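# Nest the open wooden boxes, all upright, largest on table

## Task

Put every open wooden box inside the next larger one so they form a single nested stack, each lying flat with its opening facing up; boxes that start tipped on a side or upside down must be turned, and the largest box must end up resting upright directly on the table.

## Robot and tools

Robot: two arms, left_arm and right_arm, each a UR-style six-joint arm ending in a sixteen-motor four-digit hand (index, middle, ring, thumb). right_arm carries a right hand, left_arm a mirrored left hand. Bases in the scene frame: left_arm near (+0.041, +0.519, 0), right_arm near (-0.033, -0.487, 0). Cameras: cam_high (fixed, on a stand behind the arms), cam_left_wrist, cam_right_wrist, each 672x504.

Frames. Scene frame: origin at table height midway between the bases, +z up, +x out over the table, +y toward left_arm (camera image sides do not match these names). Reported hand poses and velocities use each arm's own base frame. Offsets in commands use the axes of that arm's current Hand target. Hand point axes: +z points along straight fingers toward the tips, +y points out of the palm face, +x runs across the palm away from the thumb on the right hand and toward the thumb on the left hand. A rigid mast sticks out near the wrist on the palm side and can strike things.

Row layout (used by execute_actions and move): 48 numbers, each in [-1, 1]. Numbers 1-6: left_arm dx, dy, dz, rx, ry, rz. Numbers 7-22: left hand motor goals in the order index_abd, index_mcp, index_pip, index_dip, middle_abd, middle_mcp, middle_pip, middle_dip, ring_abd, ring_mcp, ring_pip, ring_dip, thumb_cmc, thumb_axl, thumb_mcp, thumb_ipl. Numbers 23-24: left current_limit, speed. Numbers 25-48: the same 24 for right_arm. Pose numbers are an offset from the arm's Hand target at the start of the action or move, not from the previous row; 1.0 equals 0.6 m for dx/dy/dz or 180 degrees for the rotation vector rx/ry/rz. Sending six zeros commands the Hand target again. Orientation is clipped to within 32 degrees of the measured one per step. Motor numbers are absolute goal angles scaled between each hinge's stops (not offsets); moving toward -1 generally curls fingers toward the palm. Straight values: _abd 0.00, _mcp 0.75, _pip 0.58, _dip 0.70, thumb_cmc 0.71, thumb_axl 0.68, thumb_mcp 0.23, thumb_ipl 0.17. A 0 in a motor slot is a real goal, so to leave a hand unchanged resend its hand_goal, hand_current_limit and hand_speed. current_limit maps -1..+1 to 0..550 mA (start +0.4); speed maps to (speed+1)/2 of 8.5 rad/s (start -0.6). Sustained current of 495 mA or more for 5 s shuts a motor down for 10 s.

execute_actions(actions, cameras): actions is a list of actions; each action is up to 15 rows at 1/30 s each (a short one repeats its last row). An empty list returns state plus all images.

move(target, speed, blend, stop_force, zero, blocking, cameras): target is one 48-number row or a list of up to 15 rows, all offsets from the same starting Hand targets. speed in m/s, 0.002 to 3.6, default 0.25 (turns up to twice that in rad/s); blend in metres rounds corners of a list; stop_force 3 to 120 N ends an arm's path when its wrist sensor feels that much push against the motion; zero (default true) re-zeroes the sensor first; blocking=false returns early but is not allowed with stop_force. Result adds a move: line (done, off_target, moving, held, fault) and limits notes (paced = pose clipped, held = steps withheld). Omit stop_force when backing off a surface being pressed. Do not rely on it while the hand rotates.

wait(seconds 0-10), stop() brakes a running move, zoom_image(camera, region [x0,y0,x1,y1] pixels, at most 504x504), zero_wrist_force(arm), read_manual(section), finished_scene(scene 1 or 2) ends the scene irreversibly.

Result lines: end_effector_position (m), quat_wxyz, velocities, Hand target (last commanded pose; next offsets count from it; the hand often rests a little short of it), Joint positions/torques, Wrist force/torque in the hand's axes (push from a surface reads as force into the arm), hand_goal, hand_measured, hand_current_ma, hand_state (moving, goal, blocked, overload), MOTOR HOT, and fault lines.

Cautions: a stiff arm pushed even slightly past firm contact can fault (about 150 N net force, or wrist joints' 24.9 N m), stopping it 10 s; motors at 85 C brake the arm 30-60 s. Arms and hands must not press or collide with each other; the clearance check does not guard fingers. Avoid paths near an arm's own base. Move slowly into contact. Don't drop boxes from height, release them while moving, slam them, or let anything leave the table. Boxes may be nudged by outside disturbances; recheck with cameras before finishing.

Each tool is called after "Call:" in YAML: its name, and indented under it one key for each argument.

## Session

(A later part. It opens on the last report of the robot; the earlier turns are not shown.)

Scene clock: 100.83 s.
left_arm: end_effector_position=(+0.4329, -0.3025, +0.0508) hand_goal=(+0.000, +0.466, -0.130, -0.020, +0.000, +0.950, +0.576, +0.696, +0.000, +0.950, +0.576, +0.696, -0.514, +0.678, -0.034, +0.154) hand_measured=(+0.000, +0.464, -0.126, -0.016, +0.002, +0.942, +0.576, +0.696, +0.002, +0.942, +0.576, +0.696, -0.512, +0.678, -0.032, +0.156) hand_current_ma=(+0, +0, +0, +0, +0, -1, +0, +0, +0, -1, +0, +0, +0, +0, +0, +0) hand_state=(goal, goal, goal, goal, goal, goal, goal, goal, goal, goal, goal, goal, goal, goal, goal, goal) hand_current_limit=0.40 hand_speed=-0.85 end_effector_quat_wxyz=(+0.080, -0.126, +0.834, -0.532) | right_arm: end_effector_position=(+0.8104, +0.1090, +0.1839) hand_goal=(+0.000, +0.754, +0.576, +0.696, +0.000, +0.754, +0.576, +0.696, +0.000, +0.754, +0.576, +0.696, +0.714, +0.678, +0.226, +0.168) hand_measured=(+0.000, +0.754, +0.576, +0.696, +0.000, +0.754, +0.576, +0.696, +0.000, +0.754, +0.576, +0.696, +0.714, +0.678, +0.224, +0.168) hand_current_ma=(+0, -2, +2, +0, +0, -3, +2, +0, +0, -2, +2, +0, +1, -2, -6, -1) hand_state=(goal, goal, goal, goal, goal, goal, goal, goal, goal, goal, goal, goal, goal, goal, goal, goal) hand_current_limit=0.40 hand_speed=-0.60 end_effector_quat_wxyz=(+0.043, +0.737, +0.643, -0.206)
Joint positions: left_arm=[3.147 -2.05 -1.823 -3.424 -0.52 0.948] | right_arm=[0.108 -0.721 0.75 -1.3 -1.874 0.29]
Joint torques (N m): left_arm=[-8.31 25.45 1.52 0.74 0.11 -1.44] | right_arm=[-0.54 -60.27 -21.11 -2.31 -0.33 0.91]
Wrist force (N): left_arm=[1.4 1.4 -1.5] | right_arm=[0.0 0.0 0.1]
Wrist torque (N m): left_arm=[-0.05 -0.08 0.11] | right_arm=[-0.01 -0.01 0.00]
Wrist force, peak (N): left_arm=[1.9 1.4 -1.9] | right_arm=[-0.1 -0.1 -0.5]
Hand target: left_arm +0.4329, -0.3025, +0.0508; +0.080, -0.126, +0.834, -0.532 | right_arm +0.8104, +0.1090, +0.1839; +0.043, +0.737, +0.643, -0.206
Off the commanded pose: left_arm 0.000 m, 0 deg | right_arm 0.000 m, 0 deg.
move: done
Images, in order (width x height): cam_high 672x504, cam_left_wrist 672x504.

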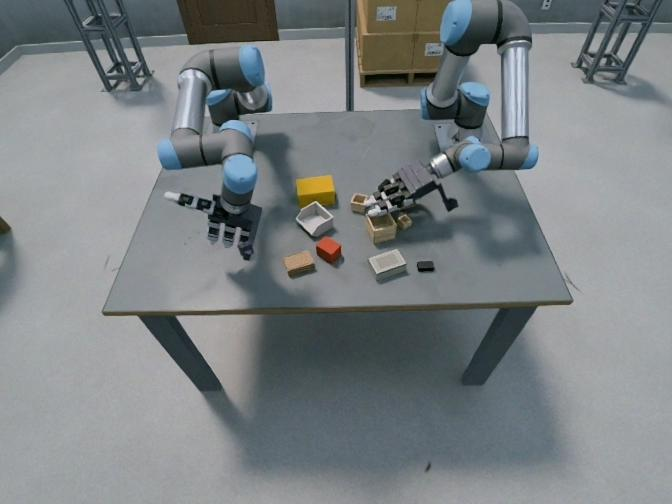

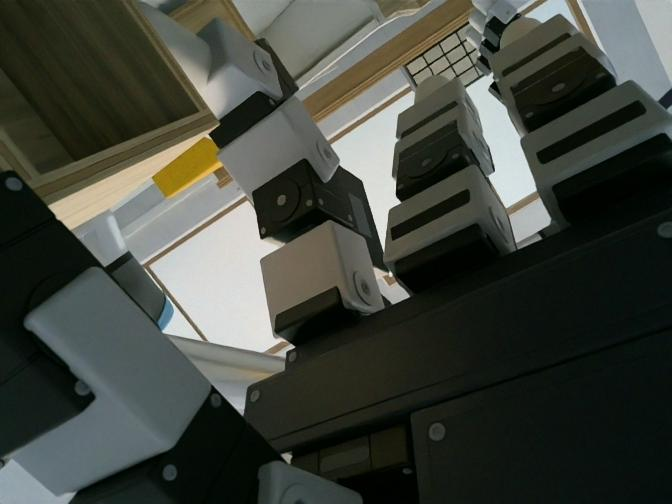

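Call:
move:
  target: [0,0,0,0,0,0, 0,0.26,-0.20,-0.06, 0,0.95,0.576,0.696, 0,0.95,0.576,0.696, -0.514,0.678,-0.19,0.08, 0.65,-0.85, 0,0,0,0,0,0, 0,0.754,0.576,0.696, 0,0.754,0.576,0.696, 0,0.754,0.576,0.696, 0.714,0.678,0.226,0.168, 0.4,-0.6]
  speed: 0.05

Call:
wait:
  seconds: 0.5

Call:
move:
  target:
    - [0,-0.1511,-0.0704,0,0,0, 0,0.26,-0.20,-0.06, 0,0.95,0.576,0.696, 0,0.95,0.576,0.696, -0.514,0.678,-0.19,0.08, 0.65,-0.85, 0,0,0,0,0,0, 0,0.754,0.576,0.696, 0,0.754,0.576,0.696, 0,0.754,0.576,0.696, 0.714,0.678,0.226,0.168, 0.4,-0.6]
    - [0,-0.1511,-0.0704,0,-0.2113,0.45315, 0,0.26,-0.20,-0.06, 0,0.95,0.576,0.696, 0,0.95,0.576,0.696, -0.514,0.678,-0.19,0.08, 0.65,-0.85, 0,0,0,0,0,0, 0,0.754,0.576,0.696, 0,0.754,0.576,0.696, 0,0.754,0.576,0.696, 0.714,0.678,0.226,0.168, 0.4,-0.6]
  speed: [0.1,0.35]
  blend: 0.02
  cameras: ["cam_high","cam_left_wrist"]

Call:
zoom_image:
  camera: "cam_high"
  region: [360, 110, 450, 220]

Scene clock: 102.60 s.
left_arm: end_effector_position=(+0.4329, -0.3025, +0.0508) hand_goal=(+0.000, +0.260, -0.200, -0.060, +0.000, +0.950, +0.576, +0.696, +0.000, +0.950, +0.576, +0.696, -0.514, +0.678, -0.190, +0.080) hand_measured=(+0.000, +0.460, -0.130, -0.032, +0.002, +0.942, +0.576, +0.696, +0.002, +0.942, +0.576, +0.696, -0.516, +0.678, -0.040, +0.134) hand_current_ma=(+0, +454, +81, +15, +0, -1, +0, +0, +0, -1, +0, +0, +0, +0, +454, +88) hand_state=(goal, blocked, blocked, blocked, goal, goal, goal, goal, goal, goal, goal, goal, goal, goal, blocked, blocked) hand_current_limit=0.65 hand_speed=-0.85 end_effector_quat_wxyz=(+0.080, -0.126, +0.834, -0.532) | right_arm: end_effector_position=(+0.8104, +0.1090, +0.1839) hand_goal=(+0.000, +0.754, +0.576, +0.696, +0.000, +0.754, +0.576, +0.696, +0.000, +0.754, +0.576, +0.696, +0.714, +0.678, +0.226, +0.168) hand_measured=(+0.000, +0.754, +0.576, +0.696, +0.000, +0.754, +0.576, +0.696, +0.000, +0.754, +0.576, +0.696, +0.714, +0.678, +0.224, +0.168) hand_current_ma=(+0, -2, +2, +0, +0, -3, +2, +0, +0, -2, +2, +0, +1, -2, -6, -1) hand_state=(goal, goal, goal, goal, goal, goal, goal, goal, goal, goal, goal, goal, goal, goal, goal, goal) hand_current_limit=0.40 hand_speed=-0.60 end_effector_quat_wxyz=(+0.043, +0.737, +0.643, -0.206)
Joint positions: left_arm=[3.147 -2.05 -1.823 -3.424 -0.52 0.948] | right_arm=[0.108 -0.721 0.75 -1.3 -1.874 0.29]
Joint torques (N m): left_arm=[-8.81 25.79 1.39 0.21 0.31 -1.4] | right_arm=[-0.36 -59.66 -21.57 -2.39 -0.18 0.9]
Wrist force (N): left_arm=[1.5 1.2 -1.6] | right_arm=[-0.2 -0.1 -0.3]
Wrist torque (N m): left_arm=[-0.10 -0.11 0.14] | right_arm=[0.03 0.03 -0.02]
Wrist force, peak (N): left_arm=[1.5 2.0 -2.0] | right_arm=[-0.1 -0.1 -0.6]
Hand target: left_arm +0.4329, -0.3025, +0.0508; +0.080, -0.126, +0.834, -0.532 | right_arm +0.8104, +0.1090, +0.1839; +0.043, +0.737, +0.643, -0.206
Off the commanded pose: left_arm 0.000 m, 0 deg | right_arm 0.000 m, 0 deg.
move: done

Scene clock: 103.10 s.
left_arm: end_effector_position=(+0.4329, -0.3025, +0.0508) hand_goal=(+0.000, +0.260, -0.200, -0.060, +0.000, +0.950, +0.576, +0.696, +0.000, +0.950, +0.576, +0.696, -0.514, +0.678, -0.190, +0.080) hand_measured=(+0.000, +0.460, -0.130, -0.032, +0.002, +0.942, +0.576, +0.696, +0.002, +0.942, +0.576, +0.696, -0.516, +0.678, -0.040, +0.134) hand_current_ma=(+0, +454, +81, +15, +0, -1, +0, +0, +0, -1, +0, +0, +0, +0, +454, +88) hand_state=(goal, blocked, blocked, blocked, goal, goal, goal, goal, goal, goal, goal, goal, goal, goal, blocked, blocked) hand_current_limit=0.65 hand_speed=-0.85 end_effector_quat_wxyz=(+0.080, -0.126, +0.834, -0.532) | right_arm: end_effector_position=(+0.8104, +0.1090, +0.1839) hand_goal=(+0.000, +0.754, +0.576, +0.696, +0.000, +0.754, +0.576, +0.696, +0.000, +0.754, +0.576, +0.696, +0.714, +0.678, +0.226, +0.168) hand_measured=(+0.000, +0.754, +0.576, +0.696, +0.000, +0.754, +0.576, +0.696, +0.000, +0.754, +0.576, +0.696, +0.714, +0.678, +0.224, +0.168) hand_current_ma=(+0, -2, +2, +0, +0, -3, +2, +0, +0, -2, +2, +0, +1, -2, -6, -1) hand_state=(goal, goal, goal, goal, goal, goal, goal, goal, goal, goal, goal, goal, goal, goal, goal, goal) hand_current_limit=0.40 hand_speed=-0.60 end_effector_quat_wxyz=(+0.043, +0.737, +0.643, -0.206)
Joint positions: left_arm=[3.147 -2.05 -1.823 -3.424 -0.52 0.948] | right_arm=[0.108 -0.721 0.75 -1.3 -1.874 0.29]
Joint torques (N m): left_arm=[-8.23 25.48 1.15 0.25 0.59 -1.23] | right_arm=[-0.81 -59.57 -21.25 -2.42 -0.27 0.94]
Wrist force (N): left_arm=[1.4 1.5 -1.5] | right_arm=[0.1 -0.2 0.2]
Wrist torque (N m): left_arm=[-0.07 -0.09 0.12] | right_arm=[-0.04 -0.03 0.00]
Wrist force, peak (N): left_arm=[1.4 1.7 -1.8] | right_arm=[-0.2 -0.4 0.0]
Hand target: left_arm +0.4329, -0.3025, +0.0508; +0.080, -0.126, +0.834, -0.532 | right_arm +0.8104, +0.1090, +0.1839; +0.043, +0.737, +0.643, -0.206
Off the commanded pose: left_arm 0.000 m, 0 deg | right_arm 0.000 m, 0 deg.
wait: 0.50 s; at rest by 0.17 s

Scene clock: 106.97 s.
left_arm: end_effector_position=(+0.4330, -0.3024, +0.1509) hand_goal=(+0.000, +0.260, -0.200, -0.060, +0.000, +0.950, +0.576, +0.696, +0.000, +0.950, +0.576, +0.696, -0.514, +0.678, -0.190, +0.080) hand_measured=(+0.002, +0.460, -0.130, -0.032, +0.002, +0.948, +0.576, +0.696, +0.002, +0.948, +0.576, +0.696, -0.508, +0.678, -0.040, +0.134) hand_current_ma=(+0, +454, +81, +15, +0, +0, +0, +0, +0, +0, +0, +0, +1, +0, +454, +88) hand_state=(goal, blocked, blocked, blocked, goal, goal, goal, goal, goal, goal, goal, goal, goal, goal, blocked, blocked) hand_current_limit=0.65 hand_speed=-0.85 end_effector_quat_wxyz=(+0.646, +0.286, +0.646, -0.287) | right_arm: end_effector_position=(+0.8104, +0.1090, +0.1839) hand_goal=(+0.000, +0.754, +0.576, +0.696, +0.000, +0.754, +0.576, +0.696, +0.000, +0.754, +0.576, +0.696, +0.714, +0.678, +0.226, +0.168) hand_measured=(+0.000, +0.754, +0.576, +0.696, +0.000, +0.754, +0.576, +0.696, +0.000, +0.754, +0.576, +0.696, +0.714, +0.678, +0.224, +0.168) hand_current_ma=(+0, -2, +2, +0, +0, -3, +2, +0, +0, -2, +2, +0, +1, -2, -6, -1) hand_state=(goal, goal, goal, goal, goal, goal, goal, goal, goal, goal, goal, goal, goal, goal, goal, goal) hand_current_limit=0.40 hand_speed=-0.60 end_effector_quat_wxyz=(+0.043, +0.737, +0.643, -0.206)
Joint positions: left_arm=[2.905 -1.615 -2.454 -2.214 -0.973 1.57] | right_arm=[0.108 -0.721 0.75 -1.3 -1.874 0.29]
Joint torques (N m): left_arm=[-8.31 5.92 2.19 4.44 0.91 1.43] | right_arm=[-0.3 -59.73 -20.5 -2.46 -0.35 0.99]
Wrist force (N): left_arm=[3.1 -0.4 -2.5] | right_arm=[0.2 -0.5 -0.2]
Wrist torque (N m): left_arm=[-0.06 0.05 -0.03] | right_arm=[-0.04 -0.02 0.01]
Wrist force, peak (N): left_arm=[4.1 -0.3 -2.4] | right_arm=[0.0 -0.6 -0.2]
Hand target: left_arm +0.4330, -0.3025, +0.1508; +0.646, +0.286, +0.646, -0.287 | right_arm +0.8104, +0.1090, +0.1839; +0.043, +0.737, +0.643, -0.206
Off the commanded pose: left_arm 0.000 m, 0 deg | right_arm 0.000 m, 0 deg.
move: done
Images, in order (width x height): cam_high 672x504, cam_left_wrist 672x504.

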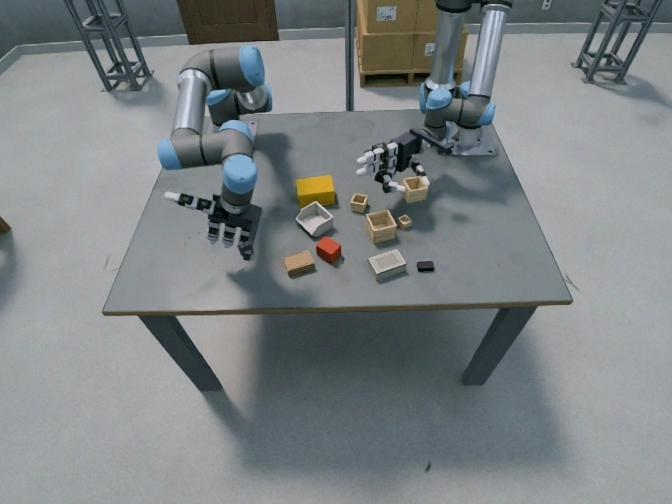

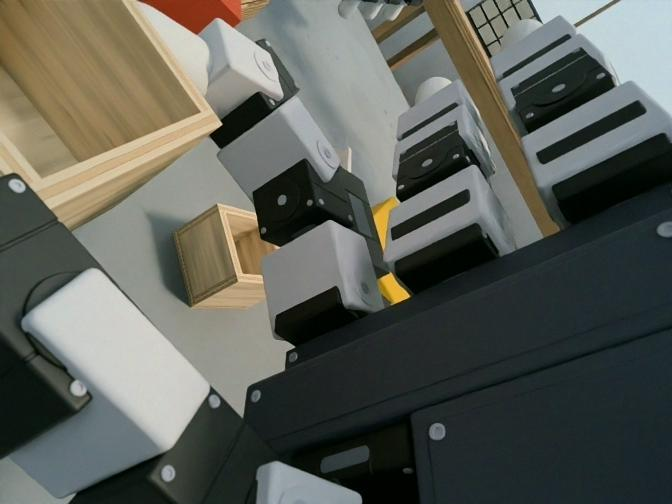

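Scaled by 4.582.

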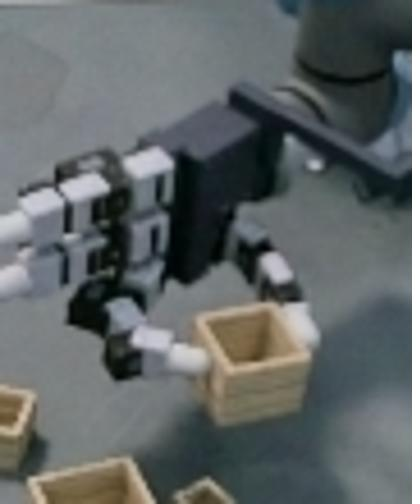

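Call:
move:
  target: [-0.0318,-0.026,0.2396,0,0,0, 0,0.26,-0.20,-0.06, 0,0.95,0.576,0.696, 0,0.95,0.576,0.696, -0.514,0.678,-0.19,0.08, 0.65,-0.85, 0,0,0,0,0,0, 0,0.754,0.576,0.696, 0,0.754,0.576,0.696, 0,0.754,0.576,0.696, 0.714,0.678,0.226,0.168, 0.4,-0.6]
  speed: 0.12

Call:
move:
  target: [0.0533,0,0,0,0,0, 0,0.26,-0.20,-0.06, 0,0.95,0.576,0.696, 0,0.95,0.576,0.696, -0.514,0.678,-0.19,0.08, 0.65,-0.85, 0,0,0,0,0,0, 0,0.754,0.576,0.696, 0,0.754,0.576,0.696, 0,0.754,0.576,0.696, 0.714,0.678,0.226,0.168, 0.4,-0.6]
  speed: 0.06
  cameras: ["cam_high","cam_left_wrist"]

Call:
zoom_image:
  camera: "cam_high"
  region: [356, 195, 408, 250]

Call:
zoom_image:
  camera: "cam_left_wrist"
  region: [0, 0, 300, 360]

Scene clock: 110.13 s.
left_arm: end_effector_position=(+0.5179, -0.4195, +0.1700) hand_goal=(+0.000, +0.260, -0.200, -0.060, +0.000, +0.950, +0.576, +0.696, +0.000, +0.950, +0.576, +0.696, -0.514, +0.678, -0.190, +0.080) hand_measured=(+0.002, +0.460, -0.130, -0.032, +0.002, +0.948, +0.576, +0.696, +0.002, +0.948, +0.576, +0.696, -0.508, +0.678, -0.040, +0.134) hand_current_ma=(+0, +454, +81, +15, +0, +0, +0, +0, +0, +0, +0, +0, +1, +0, +454, +88) hand_state=(goal, blocked, blocked, blocked, goal, goal, goal, goal, goal, goal, goal, goal, goal, goal, blocked, blocked) hand_current_limit=0.65 hand_speed=-0.85 end_effector_quat_wxyz=(+0.646, +0.286, +0.646, -0.287) | right_arm: end_effector_position=(+0.8104, +0.1090, +0.1839) hand_goal=(+0.000, +0.754, +0.576, +0.696, +0.000, +0.754, +0.576, +0.696, +0.000, +0.754, +0.576, +0.696, +0.714, +0.678, +0.226, +0.168) hand_measured=(+0.000, +0.754, +0.576, +0.696, +0.000, +0.754, +0.576, +0.696, +0.000, +0.754, +0.576, +0.696, +0.714, +0.678, +0.224, +0.168) hand_current_ma=(+0, -2, +2, +0, +0, -3, +2, +0, +0, -2, +2, +0, +1, -2, -6, -1) hand_state=(goal, goal, goal, goal, goal, goal, goal, goal, goal, goal, goal, goal, goal, goal, goal, goal) hand_current_limit=0.40 hand_speed=-0.60 end_effector_quat_wxyz=(+0.043, +0.737, +0.643, -0.206)
Joint positions: left_arm=[2.663 -1.878 -2.041 -2.364 -1.214 1.57] | right_arm=[0.108 -0.721 0.75 -1.3 -1.874 0.29]
Joint torques (N m): left_arm=[-8.05 21.36 28.31 -0.08 -1.38 1.41] | right_arm=[-0.52 -59.53 -20.34 -2.45 -0.28 1.11]
Wrist force (N): left_arm=[3.7 -0.2 -2.0] | right_arm=[-0.1 -0.1 -0.2]
Wrist torque (N m): left_arm=[-0.07 0.00 0.00] | right_arm=[0.00 0.02 -0.02]
Wrist force, peak (N): left_arm=[3.6 0.1 -3.4] | right_arm=[-0.2 -0.5 -0.4]
Hand target: left_arm +0.5179, -0.4195, +0.1700; +0.646, +0.286, +0.646, -0.287 | right_arm +0.8104, +0.1090, +0.1839; +0.043, +0.737, +0.643, -0.206
Off the commanded pose: left_arm 0.000 m, 0 deg | right_arm 0.000 m, 0 deg.
move: done

Scene clock: 111.10 s.
left_arm: end_effector_position=(+0.5179, -0.4195, +0.1380) hand_goal=(+0.000, +0.260, -0.200, -0.060, +0.000, +0.950, +0.576, +0.696, +0.000, +0.950, +0.576, +0.696, -0.514, +0.678, -0.190, +0.080) hand_measured=(+0.002, +0.460, -0.130, -0.032, +0.002, +0.948, +0.576, +0.696, +0.002, +0.948, +0.576, +0.696, -0.508, +0.678, -0.040, +0.134) hand_current_ma=(+0, +454, +81, +15, +0, +0, +0, +0, +0, +0, +0, +0, +1, +0, +454, +88) hand_state=(goal, blocked, blocked, blocked, goal, goal, goal, goal, goal, goal, goal, goal, goal, goal, blocked, blocked) hand_current_limit=0.65 hand_speed=-0.85 end_effector_quat_wxyz=(+0.646, +0.287, +0.646, -0.287) | right_arm: end_effector_position=(+0.8104, +0.1090, +0.1839) hand_goal=(+0.000, +0.754, +0.576, +0.696, +0.000, +0.754, +0.576, +0.696, +0.000, +0.754, +0.576, +0.696, +0.714, +0.678, +0.226, +0.168) hand_measured=(+0.000, +0.754, +0.576, +0.696, +0.000, +0.754, +0.576, +0.696, +0.000, +0.754, +0.576, +0.696, +0.714, +0.678, +0.224, +0.168) hand_current_ma=(+0, -2, +2, +0, +0, -3, +2, +0, +0, -2, +2, +0, +1, -2, -6, -1) hand_state=(goal, goal, goal, goal, goal, goal, goal, goal, goal, goal, goal, goal, goal, goal, goal, goal) hand_current_limit=0.40 hand_speed=-0.60 end_effector_quat_wxyz=(+0.043, +0.737, +0.643, -0.206)
Joint positions: left_arm=[2.663 -1.94 -2.066 -2.277 -1.214 1.57] | right_arm=[0.108 -0.721 0.75 -1.3 -1.874 0.29]
Joint torques (N m): left_arm=[-8.18 22.15 3.46 4.66 -1.53 -0.22] | right_arm=[-0.16 -60.34 -20.45 -2.48 -0.23 1.01]
Wrist force (N): left_arm=[3.6 0.2 -2.5] | right_arm=[0.1 0.0 -0.5]
Wrist torque (N m): left_arm=[0.02 0.00 -0.01] | right_arm=[0.04 -0.01 0.01]
Wrist force, peak (N): left_arm=[4.4 -0.3 -2.5] | right_arm=[-0.6 -0.1 -0.1]
Hand target: left_arm +0.5179, -0.4195, +0.1380; +0.646, +0.286, +0.646, -0.287 | right_arm +0.8104, +0.1090, +0.1839; +0.043, +0.737, +0.643, -0.206
Off the commanded pose: left_arm 0.000 m, 0 deg | right_arm 0.000 m, 0 deg.
move: done
Images, in order (width x height): cam_high 672x504, cam_left_wrist 672x504.

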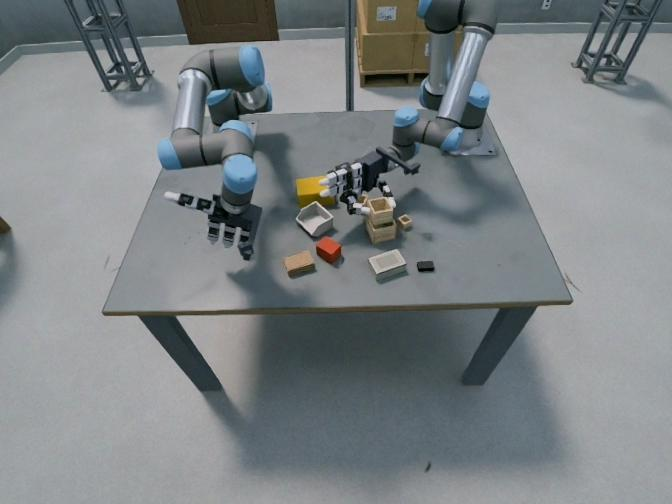

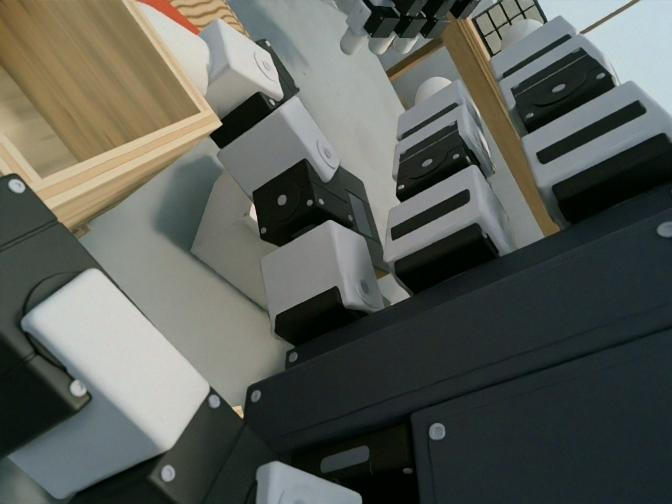

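Scaled by 9.164.

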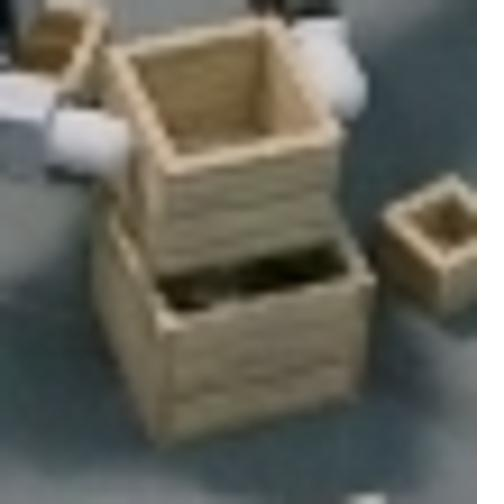

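Scaled by 1.400.

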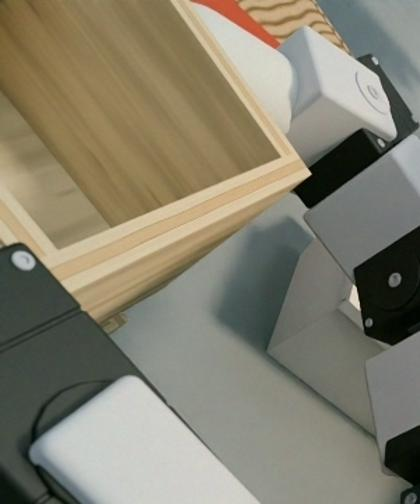

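Call:
move:
  target: [0.02333,0.00458,-0.00982,0,0,0, 0,0.26,-0.20,-0.06, 0,0.95,0.576,0.696, 0,0.95,0.576,0.696, -0.514,0.678,-0.19,0.08, 0.65,-0.85, 0,0,0,0,0,0, 0,0.754,0.576,0.696, 0,0.754,0.576,0.696, 0,0.754,0.576,0.696, 0.714,0.678,0.226,0.168, 0.4,-0.6]
  speed: 0.03
  cameras: ["cam_high","cam_left_wrist"]

Call:
zoom_image:
  camera: "cam_high"
  region: [360, 205, 400, 245]

Call:
zoom_image:
  camera: "cam_left_wrist"
  region: [0, 0, 300, 360]

Scene clock: 114.30 s.
left_arm: end_effector_position=(+0.5160, -0.4133, +0.1240) hand_goal=(+0.000, +0.260, -0.200, -0.060, +0.000, +0.950, +0.576, +0.696, +0.000, +0.950, +0.576, +0.696, -0.514, +0.678, -0.190, +0.080) hand_measured=(+0.002, +0.460, -0.130, -0.032, +0.002, +0.948, +0.576, +0.696, +0.002, +0.948, +0.576, +0.696, -0.516, +0.678, -0.040, +0.134) hand_current_ma=(+0, +454, +81, +15, +0, +0, +0, +0, +0, +0, +0, +0, +0, +0, +454, +88) hand_state=(goal, blocked, blocked, blocked, goal, goal, goal, goal, goal, goal, goal, goal, goal, goal, blocked, blocked) hand_current_limit=0.65 hand_speed=-0.85 end_effector_quat_wxyz=(+0.646, +0.286, +0.646, -0.287) | right_arm: end_effector_position=(+0.8104, +0.1090, +0.1839) hand_goal=(+0.000, +0.754, +0.576, +0.696, +0.000, +0.754, +0.576, +0.696, +0.000, +0.754, +0.576, +0.696, +0.714, +0.678, +0.226, +0.168) hand_measured=(+0.000, +0.754, +0.576, +0.696, +0.000, +0.754, +0.576, +0.696, +0.000, +0.754, +0.576, +0.696, +0.714, +0.678, +0.224, +0.168) hand_current_ma=(+0, -2, +2, +0, +0, -3, +2, +0, +0, -2, +2, +0, +1, -2, -6, -1) hand_state=(goal, goal, goal, goal, goal, goal, goal, goal, goal, goal, goal, goal, goal, goal, goal, goal) hand_current_limit=0.40 hand_speed=-0.60 end_effector_quat_wxyz=(+0.043, +0.737, +0.643, -0.206)
Joint positions: left_arm=[2.674 -1.959 -2.091 -2.232 -1.203 1.57] | right_arm=[0.108 -0.721 0.75 -1.3 -1.874 0.29]
Joint torques (N m): left_arm=[6.83 20.36 1.38 4.11 1.28 0.22] | right_arm=[-0.47 -60.22 -20.84 -2.53 -0.09 1.18]
Wrist force (N): left_arm=[2.5 0.0 -2.0] | right_arm=[-0.1 -0.2 -0.1]
Wrist torque (N m): left_arm=[-0.01 -0.01 0.05] | right_arm=[-0.01 0.01 -0.01]
Wrist force, peak (N): left_arm=[3.8 -0.3 -2.6] | right_arm=[-0.2 -0.5 -0.3]
Hand target: left_arm +0.5160, -0.4133, +0.1240; +0.646, +0.286, +0.646, -0.287 | right_arm +0.8104, +0.1090, +0.1839; +0.043, +0.737, +0.643, -0.206
Off the commanded pose: left_arm 0.000 m, 0 deg | right_arm 0.000 m, 0 deg.
move: done
Images, in order (width x height): cam_high 672x504, cam_left_wrist 672x504.

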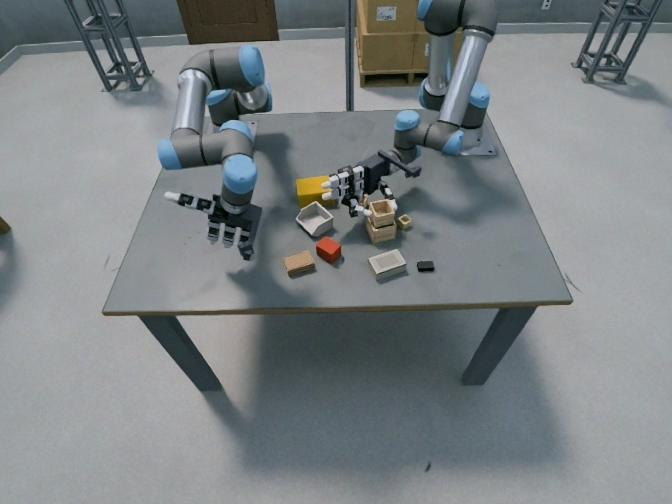

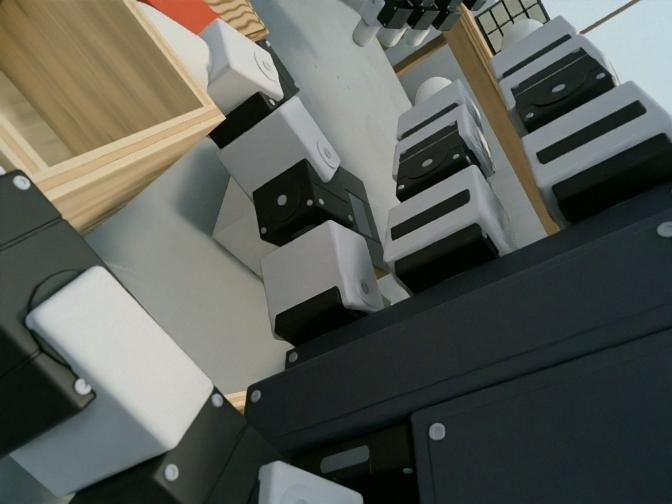

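Scaled by 12.600.

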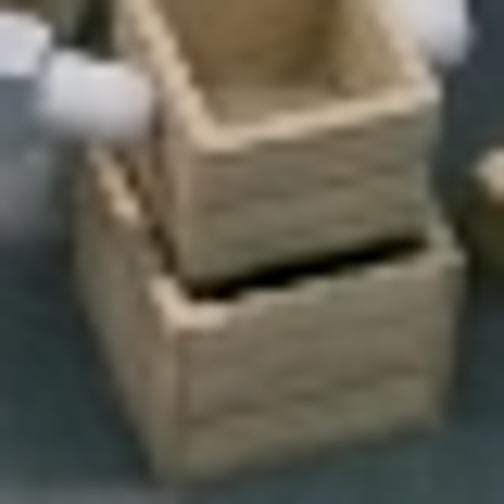

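Scaled by 1.400.

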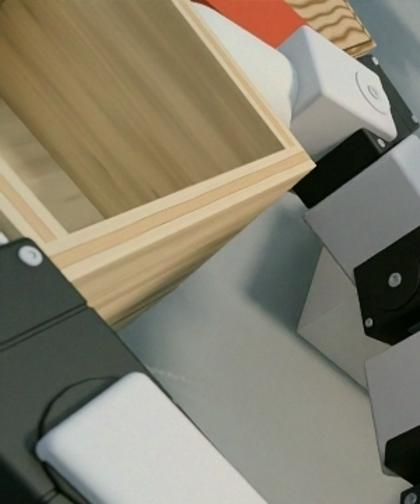

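Call:
move:
  target: [-0.01,0,0,0,0,0, 0,0.26,-0.20,-0.06, 0,0.95,0.576,0.696, 0,0.95,0.576,0.696, -0.514,0.678,-0.19,0.08, 0.65,-0.85, 0,0,0,0,0,0, 0,0.754,0.576,0.696, 0,0.754,0.576,0.696, 0,0.754,0.576,0.696, 0.714,0.678,0.226,0.168, 0.4,-0.6]
  speed: 0.03
  cameras: ["cam_high","cam_left_wrist"]

Call:
zoom_image:
  camera: "cam_high"
  region: [360, 205, 400, 245]

Call:
zoom_image:
  camera: "cam_left_wrist"
  region: [0, 0, 300, 360]

Scene clock: 117.17 s.
left_arm: end_effector_position=(+0.5160, -0.4133, +0.1299) hand_goal=(+0.000, +0.260, -0.200, -0.060, +0.000, +0.950, +0.576, +0.696, +0.000, +0.950, +0.576, +0.696, -0.514, +0.678, -0.190, +0.080) hand_measured=(+0.002, +0.460, -0.130, -0.032, +0.002, +0.948, +0.576, +0.696, +0.002, +0.948, +0.576, +0.696, -0.510, +0.678, -0.040, +0.134) hand_current_ma=(+0, +454, +81, +15, +0, +0, +0, +0, +0, +0, +0, +0, +1, +0, +454, +88) hand_state=(goal, blocked, blocked, blocked, goal, goal, goal, goal, goal, goal, goal, goal, goal, goal, blocked, blocked) hand_current_limit=0.65 hand_speed=-0.85 end_effector_quat_wxyz=(+0.646, +0.286, +0.646, -0.287) | right_arm: end_effector_position=(+0.8104, +0.1090, +0.1839) hand_goal=(+0.000, +0.754, +0.576, +0.696, +0.000, +0.754, +0.576, +0.696, +0.000, +0.754, +0.576, +0.696, +0.714, +0.678, +0.226, +0.168) hand_measured=(+0.000, +0.754, +0.576, +0.696, +0.000, +0.754, +0.576, +0.696, +0.000, +0.754, +0.576, +0.696, +0.714, +0.678, +0.224, +0.168) hand_current_ma=(+0, -2, +2, +0, +0, -3, +2, +0, +0, -2, +2, +0, +1, -2, -6, -1) hand_state=(goal, goal, goal, goal, goal, goal, goal, goal, goal, goal, goal, goal, goal, goal, goal, goal) hand_current_limit=0.40 hand_speed=-0.60 end_effector_quat_wxyz=(+0.043, +0.737, +0.643, -0.206)
Joint positions: left_arm=[2.674 -1.947 -2.088 -2.249 -1.203 1.57] | right_arm=[0.108 -0.721 0.75 -1.3 -1.874 0.29]
Joint torques (N m): left_arm=[6.06 48.06 27.12 -0.23 1.25 -0.69] | right_arm=[-0.01 -59.96 -20.69 -2.57 -0.16 1.08]
Wrist force (N): left_arm=[4.0 -0.1 -2.5] | right_arm=[-0.2 -0.5 0.1]
Wrist torque (N m): left_arm=[-0.02 -0.07 0.06] | right_arm=[-0.06 0.02 -0.02]
Wrist force, peak (N): left_arm=[4.0 -0.1 -2.5] | right_arm=[-0.5 -0.3 -0.3]
Hand target: left_arm +0.5160, -0.4133, +0.1300; +0.646, +0.286, +0.646, -0.287 | right_arm +0.8104, +0.1090, +0.1839; +0.043, +0.737, +0.643, -0.206
Off the commanded pose: left_arm 0.000 m, 0 deg | right_arm 0.000 m, 0 deg.
move: done
Images, in order (width x height): cam_high 672x504, cam_left_wrist 672x504.

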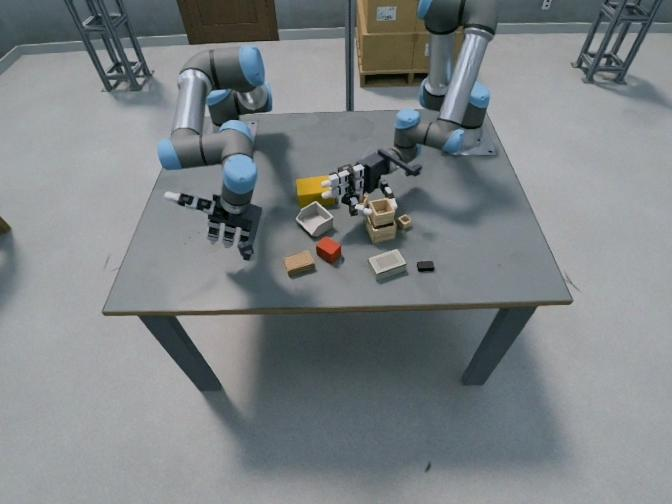

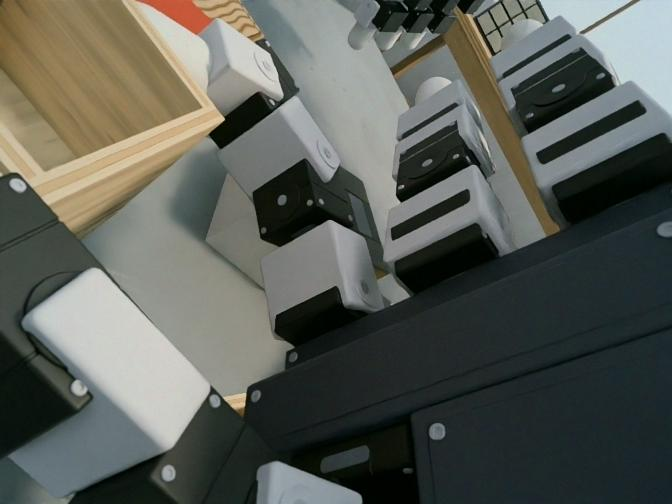

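Scaled by 12.600.

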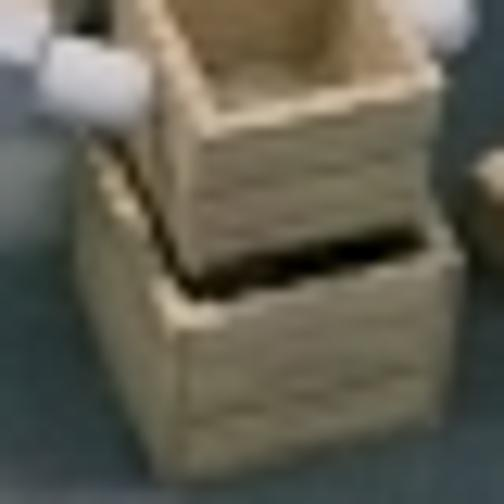

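Scaled by 1.400.

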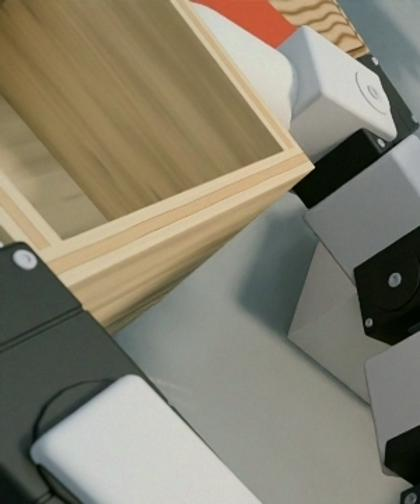

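Call:
move:
  target: [0.00167,0.0012,0.00056,0,-0.00704,0.0151, 0,0.26,-0.20,-0.06, 0,0.95,0.576,0.696, 0,0.95,0.576,0.696, -0.514,0.678,-0.19,0.08, 0.65,-0.85, 0,0,0,0,0,0, 0,0.754,0.576,0.696, 0,0.754,0.576,0.696, 0,0.754,0.576,0.696, 0.714,0.678,0.226,0.168, 0.4,-0.6]
  speed: 0.03

Call:
move:
  target: [0.01331,-0.00063,-0.00029,0,0,0, 0,0.26,-0.20,-0.06, 0,0.95,0.576,0.696, 0,0.95,0.576,0.696, -0.514,0.678,-0.19,0.08, 0.65,-0.85, 0,0,0,0,0,0, 0,0.754,0.576,0.696, 0,0.754,0.576,0.696, 0,0.754,0.576,0.696, 0.714,0.678,0.226,0.168, 0.4,-0.6]
  speed: 0.01
  stop_force: 3
  cameras: ["cam_high","cam_left_wrist"]

Call:
zoom_image:
  camera: "cam_high"
  region: [360, 205, 400, 245]

Call:
zoom_image:
  camera: "cam_left_wrist"
  region: [0, 0, 300, 360]

Scene clock: 120.77 s.
left_arm: end_effector_position=(+0.5167, -0.4131, +0.1290) hand_goal=(+0.000, +0.260, -0.200, -0.060, +0.000, +0.950, +0.576, +0.696, +0.000, +0.950, +0.576, +0.696, -0.514, +0.678, -0.190, +0.080) hand_measured=(+0.002, +0.460, -0.130, -0.032, +0.002, +0.948, +0.576, +0.696, +0.002, +0.948, +0.576, +0.696, -0.508, +0.678, -0.040, +0.134) hand_current_ma=(+0, +454, +81, +15, +0, +0, +0, +0, +0, +0, +0, +0, +1, +0, +454, +88) hand_state=(goal, blocked, blocked, blocked, goal, goal, goal, goal, goal, goal, goal, goal, goal, goal, blocked, blocked) hand_current_limit=0.65 hand_speed=-0.85 end_effector_quat_wxyz=(+0.660, +0.299, +0.632, -0.275) | right_arm: end_effector_position=(+0.8104, +0.1090, +0.1839) hand_goal=(+0.000, +0.754, +0.576, +0.696, +0.000, +0.754, +0.576, +0.696, +0.000, +0.754, +0.576, +0.696, +0.714, +0.678, +0.226, +0.168) hand_measured=(+0.000, +0.754, +0.576, +0.696, +0.000, +0.754, +0.576, +0.696, +0.000, +0.754, +0.576, +0.696, +0.714, +0.678, +0.224, +0.168) hand_current_ma=(+0, -2, +2, +0, +0, -3, +2, +0, +0, -2, +2, +0, +1, -2, -6, -1) hand_state=(goal, goal, goal, goal, goal, goal, goal, goal, goal, goal, goal, goal, goal, goal, goal, goal) hand_current_limit=0.40 hand_speed=-0.60 end_effector_quat_wxyz=(+0.043, +0.737, +0.643, -0.206)
Joint positions: left_arm=[2.674 -1.964 -2.1 -2.195 -1.203 1.609] | right_arm=[0.108 -0.721 0.75 -1.3 -1.874 0.29]
Joint torques (N m): left_arm=[-7 22.23 1.85 4.51 1.18 1.67] | right_arm=[-0.18 -59.82 -20.69 -2.65 -0.14 1.11]
Wrist force (N): left_arm=[3.9 0.1 -2.8] | right_arm=[0.0 -0.2 -0.2]
Wrist torque (N m): left_arm=[0.04 -0.06 0.01] | right_arm=[-0.01 0.00 -0.01]
Wrist force, peak (N): left_arm=[3.8 -0.4 -2.8] | right_arm=[-0.2 -0.6 -0.3]
Hand target: left_arm +0.5167, -0.4131, +0.1290; +0.660, +0.299, +0.632, -0.275 | right_arm +0.8104, +0.1090, +0.1839; +0.043, +0.737, +0.643, -0.206
Off the commanded pose: left_arm 0.000 m, 0 deg | right_arm 0.000 m, 0 deg.
move: done

Scene clock: 122.33 s.
left_arm: end_effector_position=(+0.5167, -0.4131, +0.1210) hand_goal=(+0.000, +0.260, -0.200, -0.060, +0.000, +0.950, +0.576, +0.696, +0.000, +0.950, +0.576, +0.696, -0.514, +0.678, -0.190, +0.080) hand_measured=(+0.002, +0.460, -0.130, -0.032, +0.002, +0.948, +0.576, +0.696, +0.002, +0.948, +0.576, +0.696, -0.520, +0.676, -0.040, +0.134) hand_current_ma=(+0, +454, +81, +15, +0, +0, +0, +0, +0, +0, +0, +0, -1, +0, +454, +88) hand_state=(goal, blocked, blocked, blocked, goal, goal, goal, goal, goal, goal, goal, goal, goal, goal, blocked, blocked) hand_current_limit=0.65 hand_speed=-0.85 end_effector_quat_wxyz=(+0.660, +0.299, +0.632, -0.275) | right_arm: end_effector_position=(+0.8104, +0.1090, +0.1839) hand_goal=(+0.000, +0.754, +0.576, +0.696, +0.000, +0.754, +0.576, +0.696, +0.000, +0.754, +0.576, +0.696, +0.714, +0.678, +0.226, +0.168) hand_measured=(+0.000, +0.754, +0.576, +0.696, +0.000, +0.754, +0.576, +0.696, +0.000, +0.754, +0.576, +0.696, +0.714, +0.678, +0.224, +0.168) hand_current_ma=(+0, -2, +2, +0, +0, -3, +2, +0, +0, -2, +2, +0, +1, -2, -6, -1) hand_state=(goal, goal, goal, goal, goal, goal, goal, goal, goal, goal, goal, goal, goal, goal, goal, goal) hand_current_limit=0.40 hand_speed=-0.60 end_effector_quat_wxyz=(+0.043, +0.737, +0.643, -0.206)
Joint positions: left_arm=[2.674 -1.982 -2.105 -2.173 -1.203 1.609] | right_arm=[0.108 -0.721 0.75 -1.3 -1.874 0.29]
Joint torques (N m): left_arm=[-5.08 21.67 0.9 4.42 0.09 0.48] | right_arm=[-0.52 -60 -20.79 -2.64 -0.1 1.23]
Wrist force (N): left_arm=[2.4 0.2 -2.3] | right_arm=[-0.2 0.0 -0.3]
Wrist torque (N m): left_arm=[0.00 0.05 0.01] | right_arm=[0.03 0.03 -0.02]
Wrist force, peak (N): left_arm=[4.0 -0.5 -2.6] | right_arm=[-0.1 -0.5 -0.4]
Hand target: left_arm +0.5167, -0.4131, +0.1210; +0.660, +0.299, +0.632, -0.275 | right_arm +0.8104, +0.1090, +0.1839; +0.043, +0.737, +0.643, -0.206
Off the commanded pose: left_arm 0.000 m, 0 deg | right_arm 0.000 m, 0 deg.
move: done
Images, in order (width x height): cam_high 672x504, cam_left_wrist 672x504.

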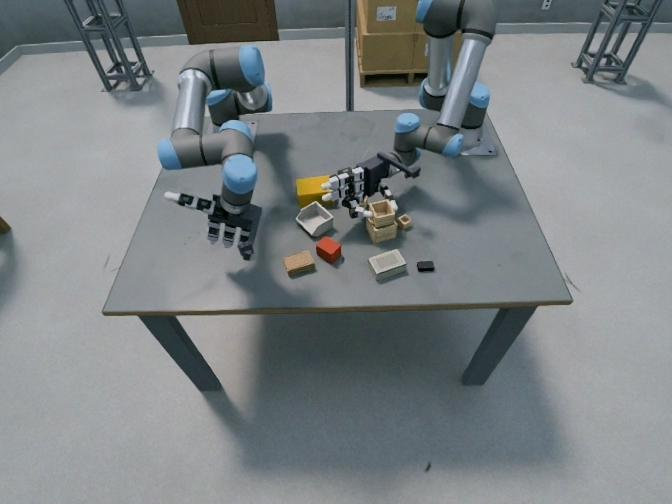

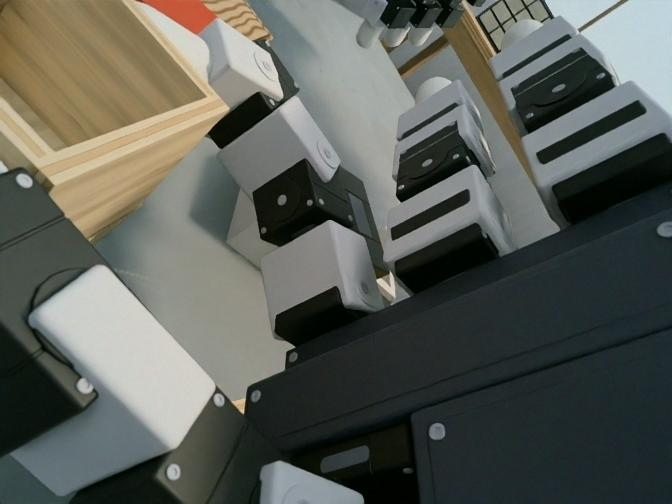

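Scaled by 12.600.

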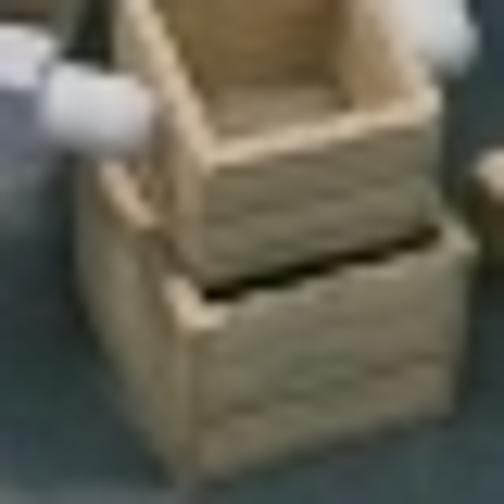

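Scaled by 1.400.

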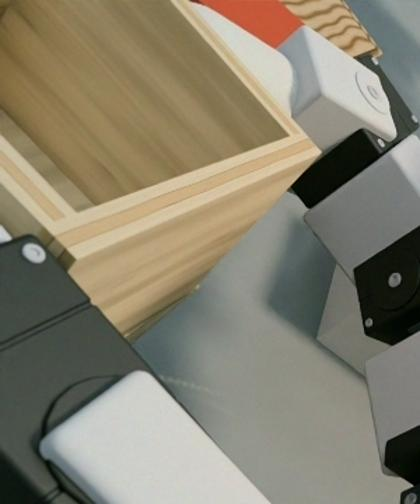

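Call:
move:
  target: [-0.02497,0,0.00131,0,0,0, 0,0.26,-0.20,-0.06, 0,0.95,0.576,0.696, 0,0.95,0.576,0.696, -0.514,0.678,-0.19,0.08, 0.65,-0.85, 0,0,0,0,0,0, 0,0.754,0.576,0.696, 0,0.754,0.576,0.696, 0,0.754,0.576,0.696, 0.714,0.678,0.226,0.168, 0.4,-0.6]
  speed: 0.04
  cameras: ["cam_high","cam_left_wrist"]

Call:
zoom_image:
  camera: "cam_high"
  region: [360, 205, 400, 245]

Call:
zoom_image:
  camera: "cam_left_wrist"
  region: [0, 0, 300, 360]

Scene clock: 125.00 s.
left_arm: end_effector_position=(+0.5165, -0.4139, +0.1359) hand_goal=(+0.000, +0.260, -0.200, -0.060, +0.000, +0.950, +0.576, +0.696, +0.000, +0.950, +0.576, +0.696, -0.514, +0.678, -0.190, +0.080) hand_measured=(+0.004, +0.460, -0.130, -0.032, +0.002, +0.948, +0.576, +0.696, +0.002, +0.948, +0.576, +0.696, -0.510, +0.678, -0.040, +0.134) hand_current_ma=(+0, +454, +81, +15, +0, +0, +0, +0, +0, +0, +0, +0, +1, +0, +454, +88) hand_state=(goal, blocked, blocked, blocked, goal, goal, goal, goal, goal, goal, goal, goal, goal, goal, blocked, blocked) hand_current_limit=0.65 hand_speed=-0.85 end_effector_quat_wxyz=(+0.660, +0.299, +0.632, -0.275) | right_arm: end_effector_position=(+0.8104, +0.1090, +0.1839) hand_goal=(+0.000, +0.754, +0.576, +0.696, +0.000, +0.754, +0.576, +0.696, +0.000, +0.754, +0.576, +0.696, +0.714, +0.678, +0.226, +0.168) hand_measured=(+0.000, +0.754, +0.576, +0.696, +0.000, +0.754, +0.576, +0.696, +0.000, +0.754, +0.576, +0.696, +0.714, +0.678, +0.224, +0.168) hand_current_ma=(+0, -2, +2, +0, +0, -3, +2, +0, +0, -2, +2, +0, +1, -2, -6, -1) hand_state=(goal, goal, goal, goal, goal, goal, goal, goal, goal, goal, goal, goal, goal, goal, goal, goal) hand_current_limit=0.40 hand_speed=-0.60 end_effector_quat_wxyz=(+0.043, +0.737, +0.643, -0.206)
Joint positions: left_arm=[2.672 -1.95 -2.095 -2.214 -1.205 1.609] | right_arm=[0.108 -0.721 0.75 -1.3 -1.874 0.29]
Joint torques (N m): left_arm=[-7.96 49.67 27.79 0.08 -1.43 0.91] | right_arm=[-0.62 -60.02 -20.29 -2.64 -0.1 1.24]
Wrist force (N): left_arm=[3.4 -0.2 -2.6] | right_arm=[-0.3 -0.1 -0.1]
Wrist torque (N m): left_arm=[-0.01 -0.01 -0.01] | right_arm=[0.00 0.04 -0.03]
Wrist force, peak (N): left_arm=[3.9 -0.1 -2.8] | right_arm=[-0.1 -0.1 -0.6]
Hand target: left_arm +0.5165, -0.4139, +0.1360; +0.660, +0.299, +0.632, -0.275 | right_arm +0.8104, +0.1090, +0.1839; +0.043, +0.737, +0.643, -0.206
Off the commanded pose: left_arm 0.000 m, 0 deg | right_arm 0.000 m, 0 deg.
move: done
Images, in order (width x height): cam_high 672x504, cam_left_wrist 672x504.

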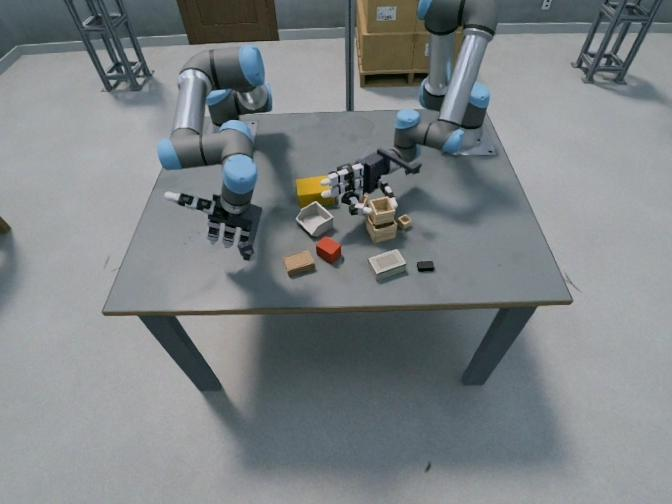

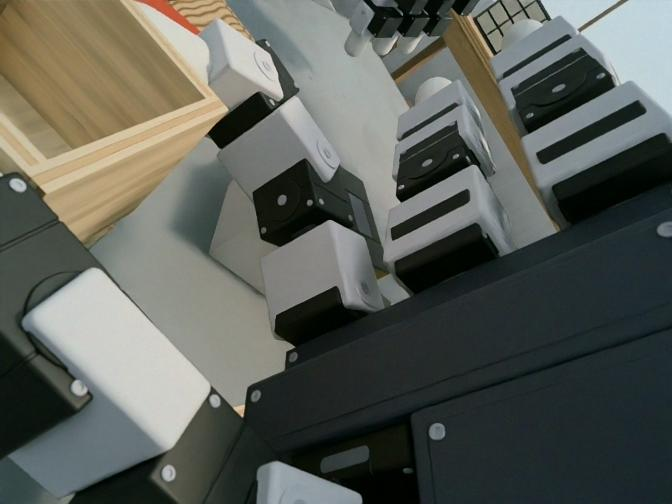

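Scaled by 12.600.

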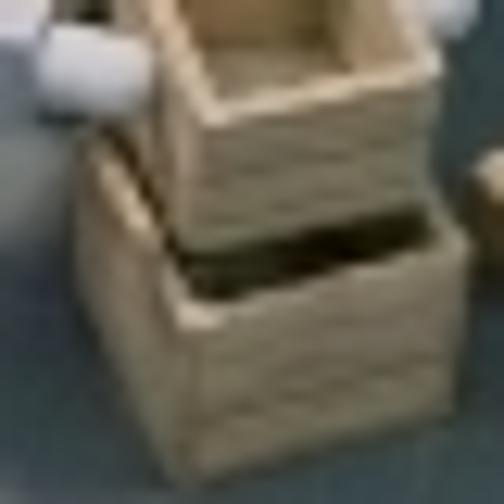

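Scaled by 1.400.

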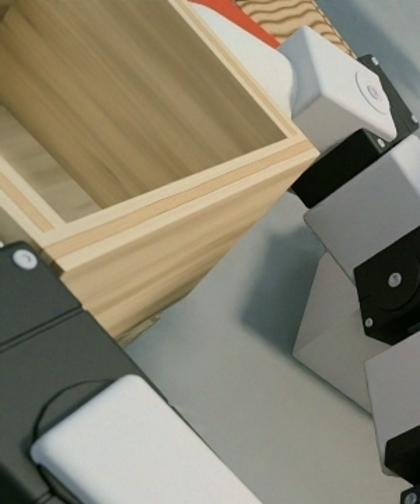

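Call:
zoom_image:
  camera: "cam_left_wrist"
  region: [60, 180, 160, 270]

Call:
zoom_image:
  camera: "cam_left_wrist"
  region: [120, 60, 270, 190]

Scaled by 5.040.

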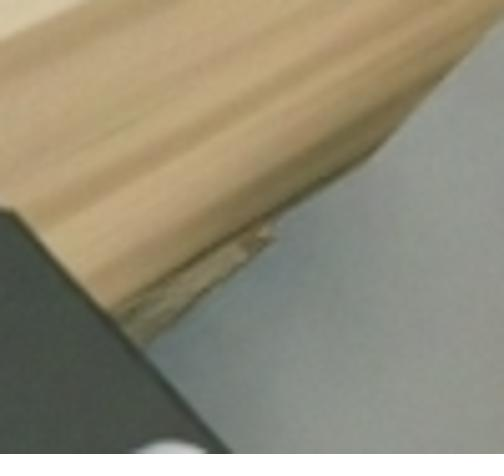

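Scaled by 3.360.

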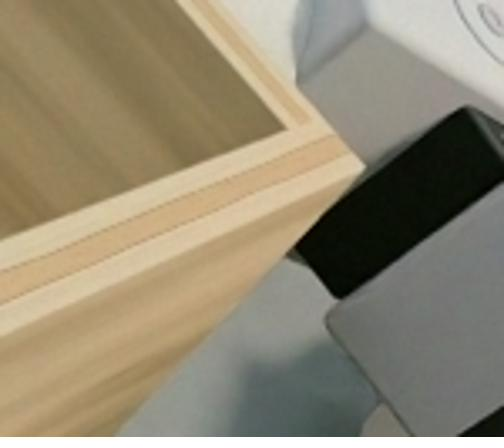

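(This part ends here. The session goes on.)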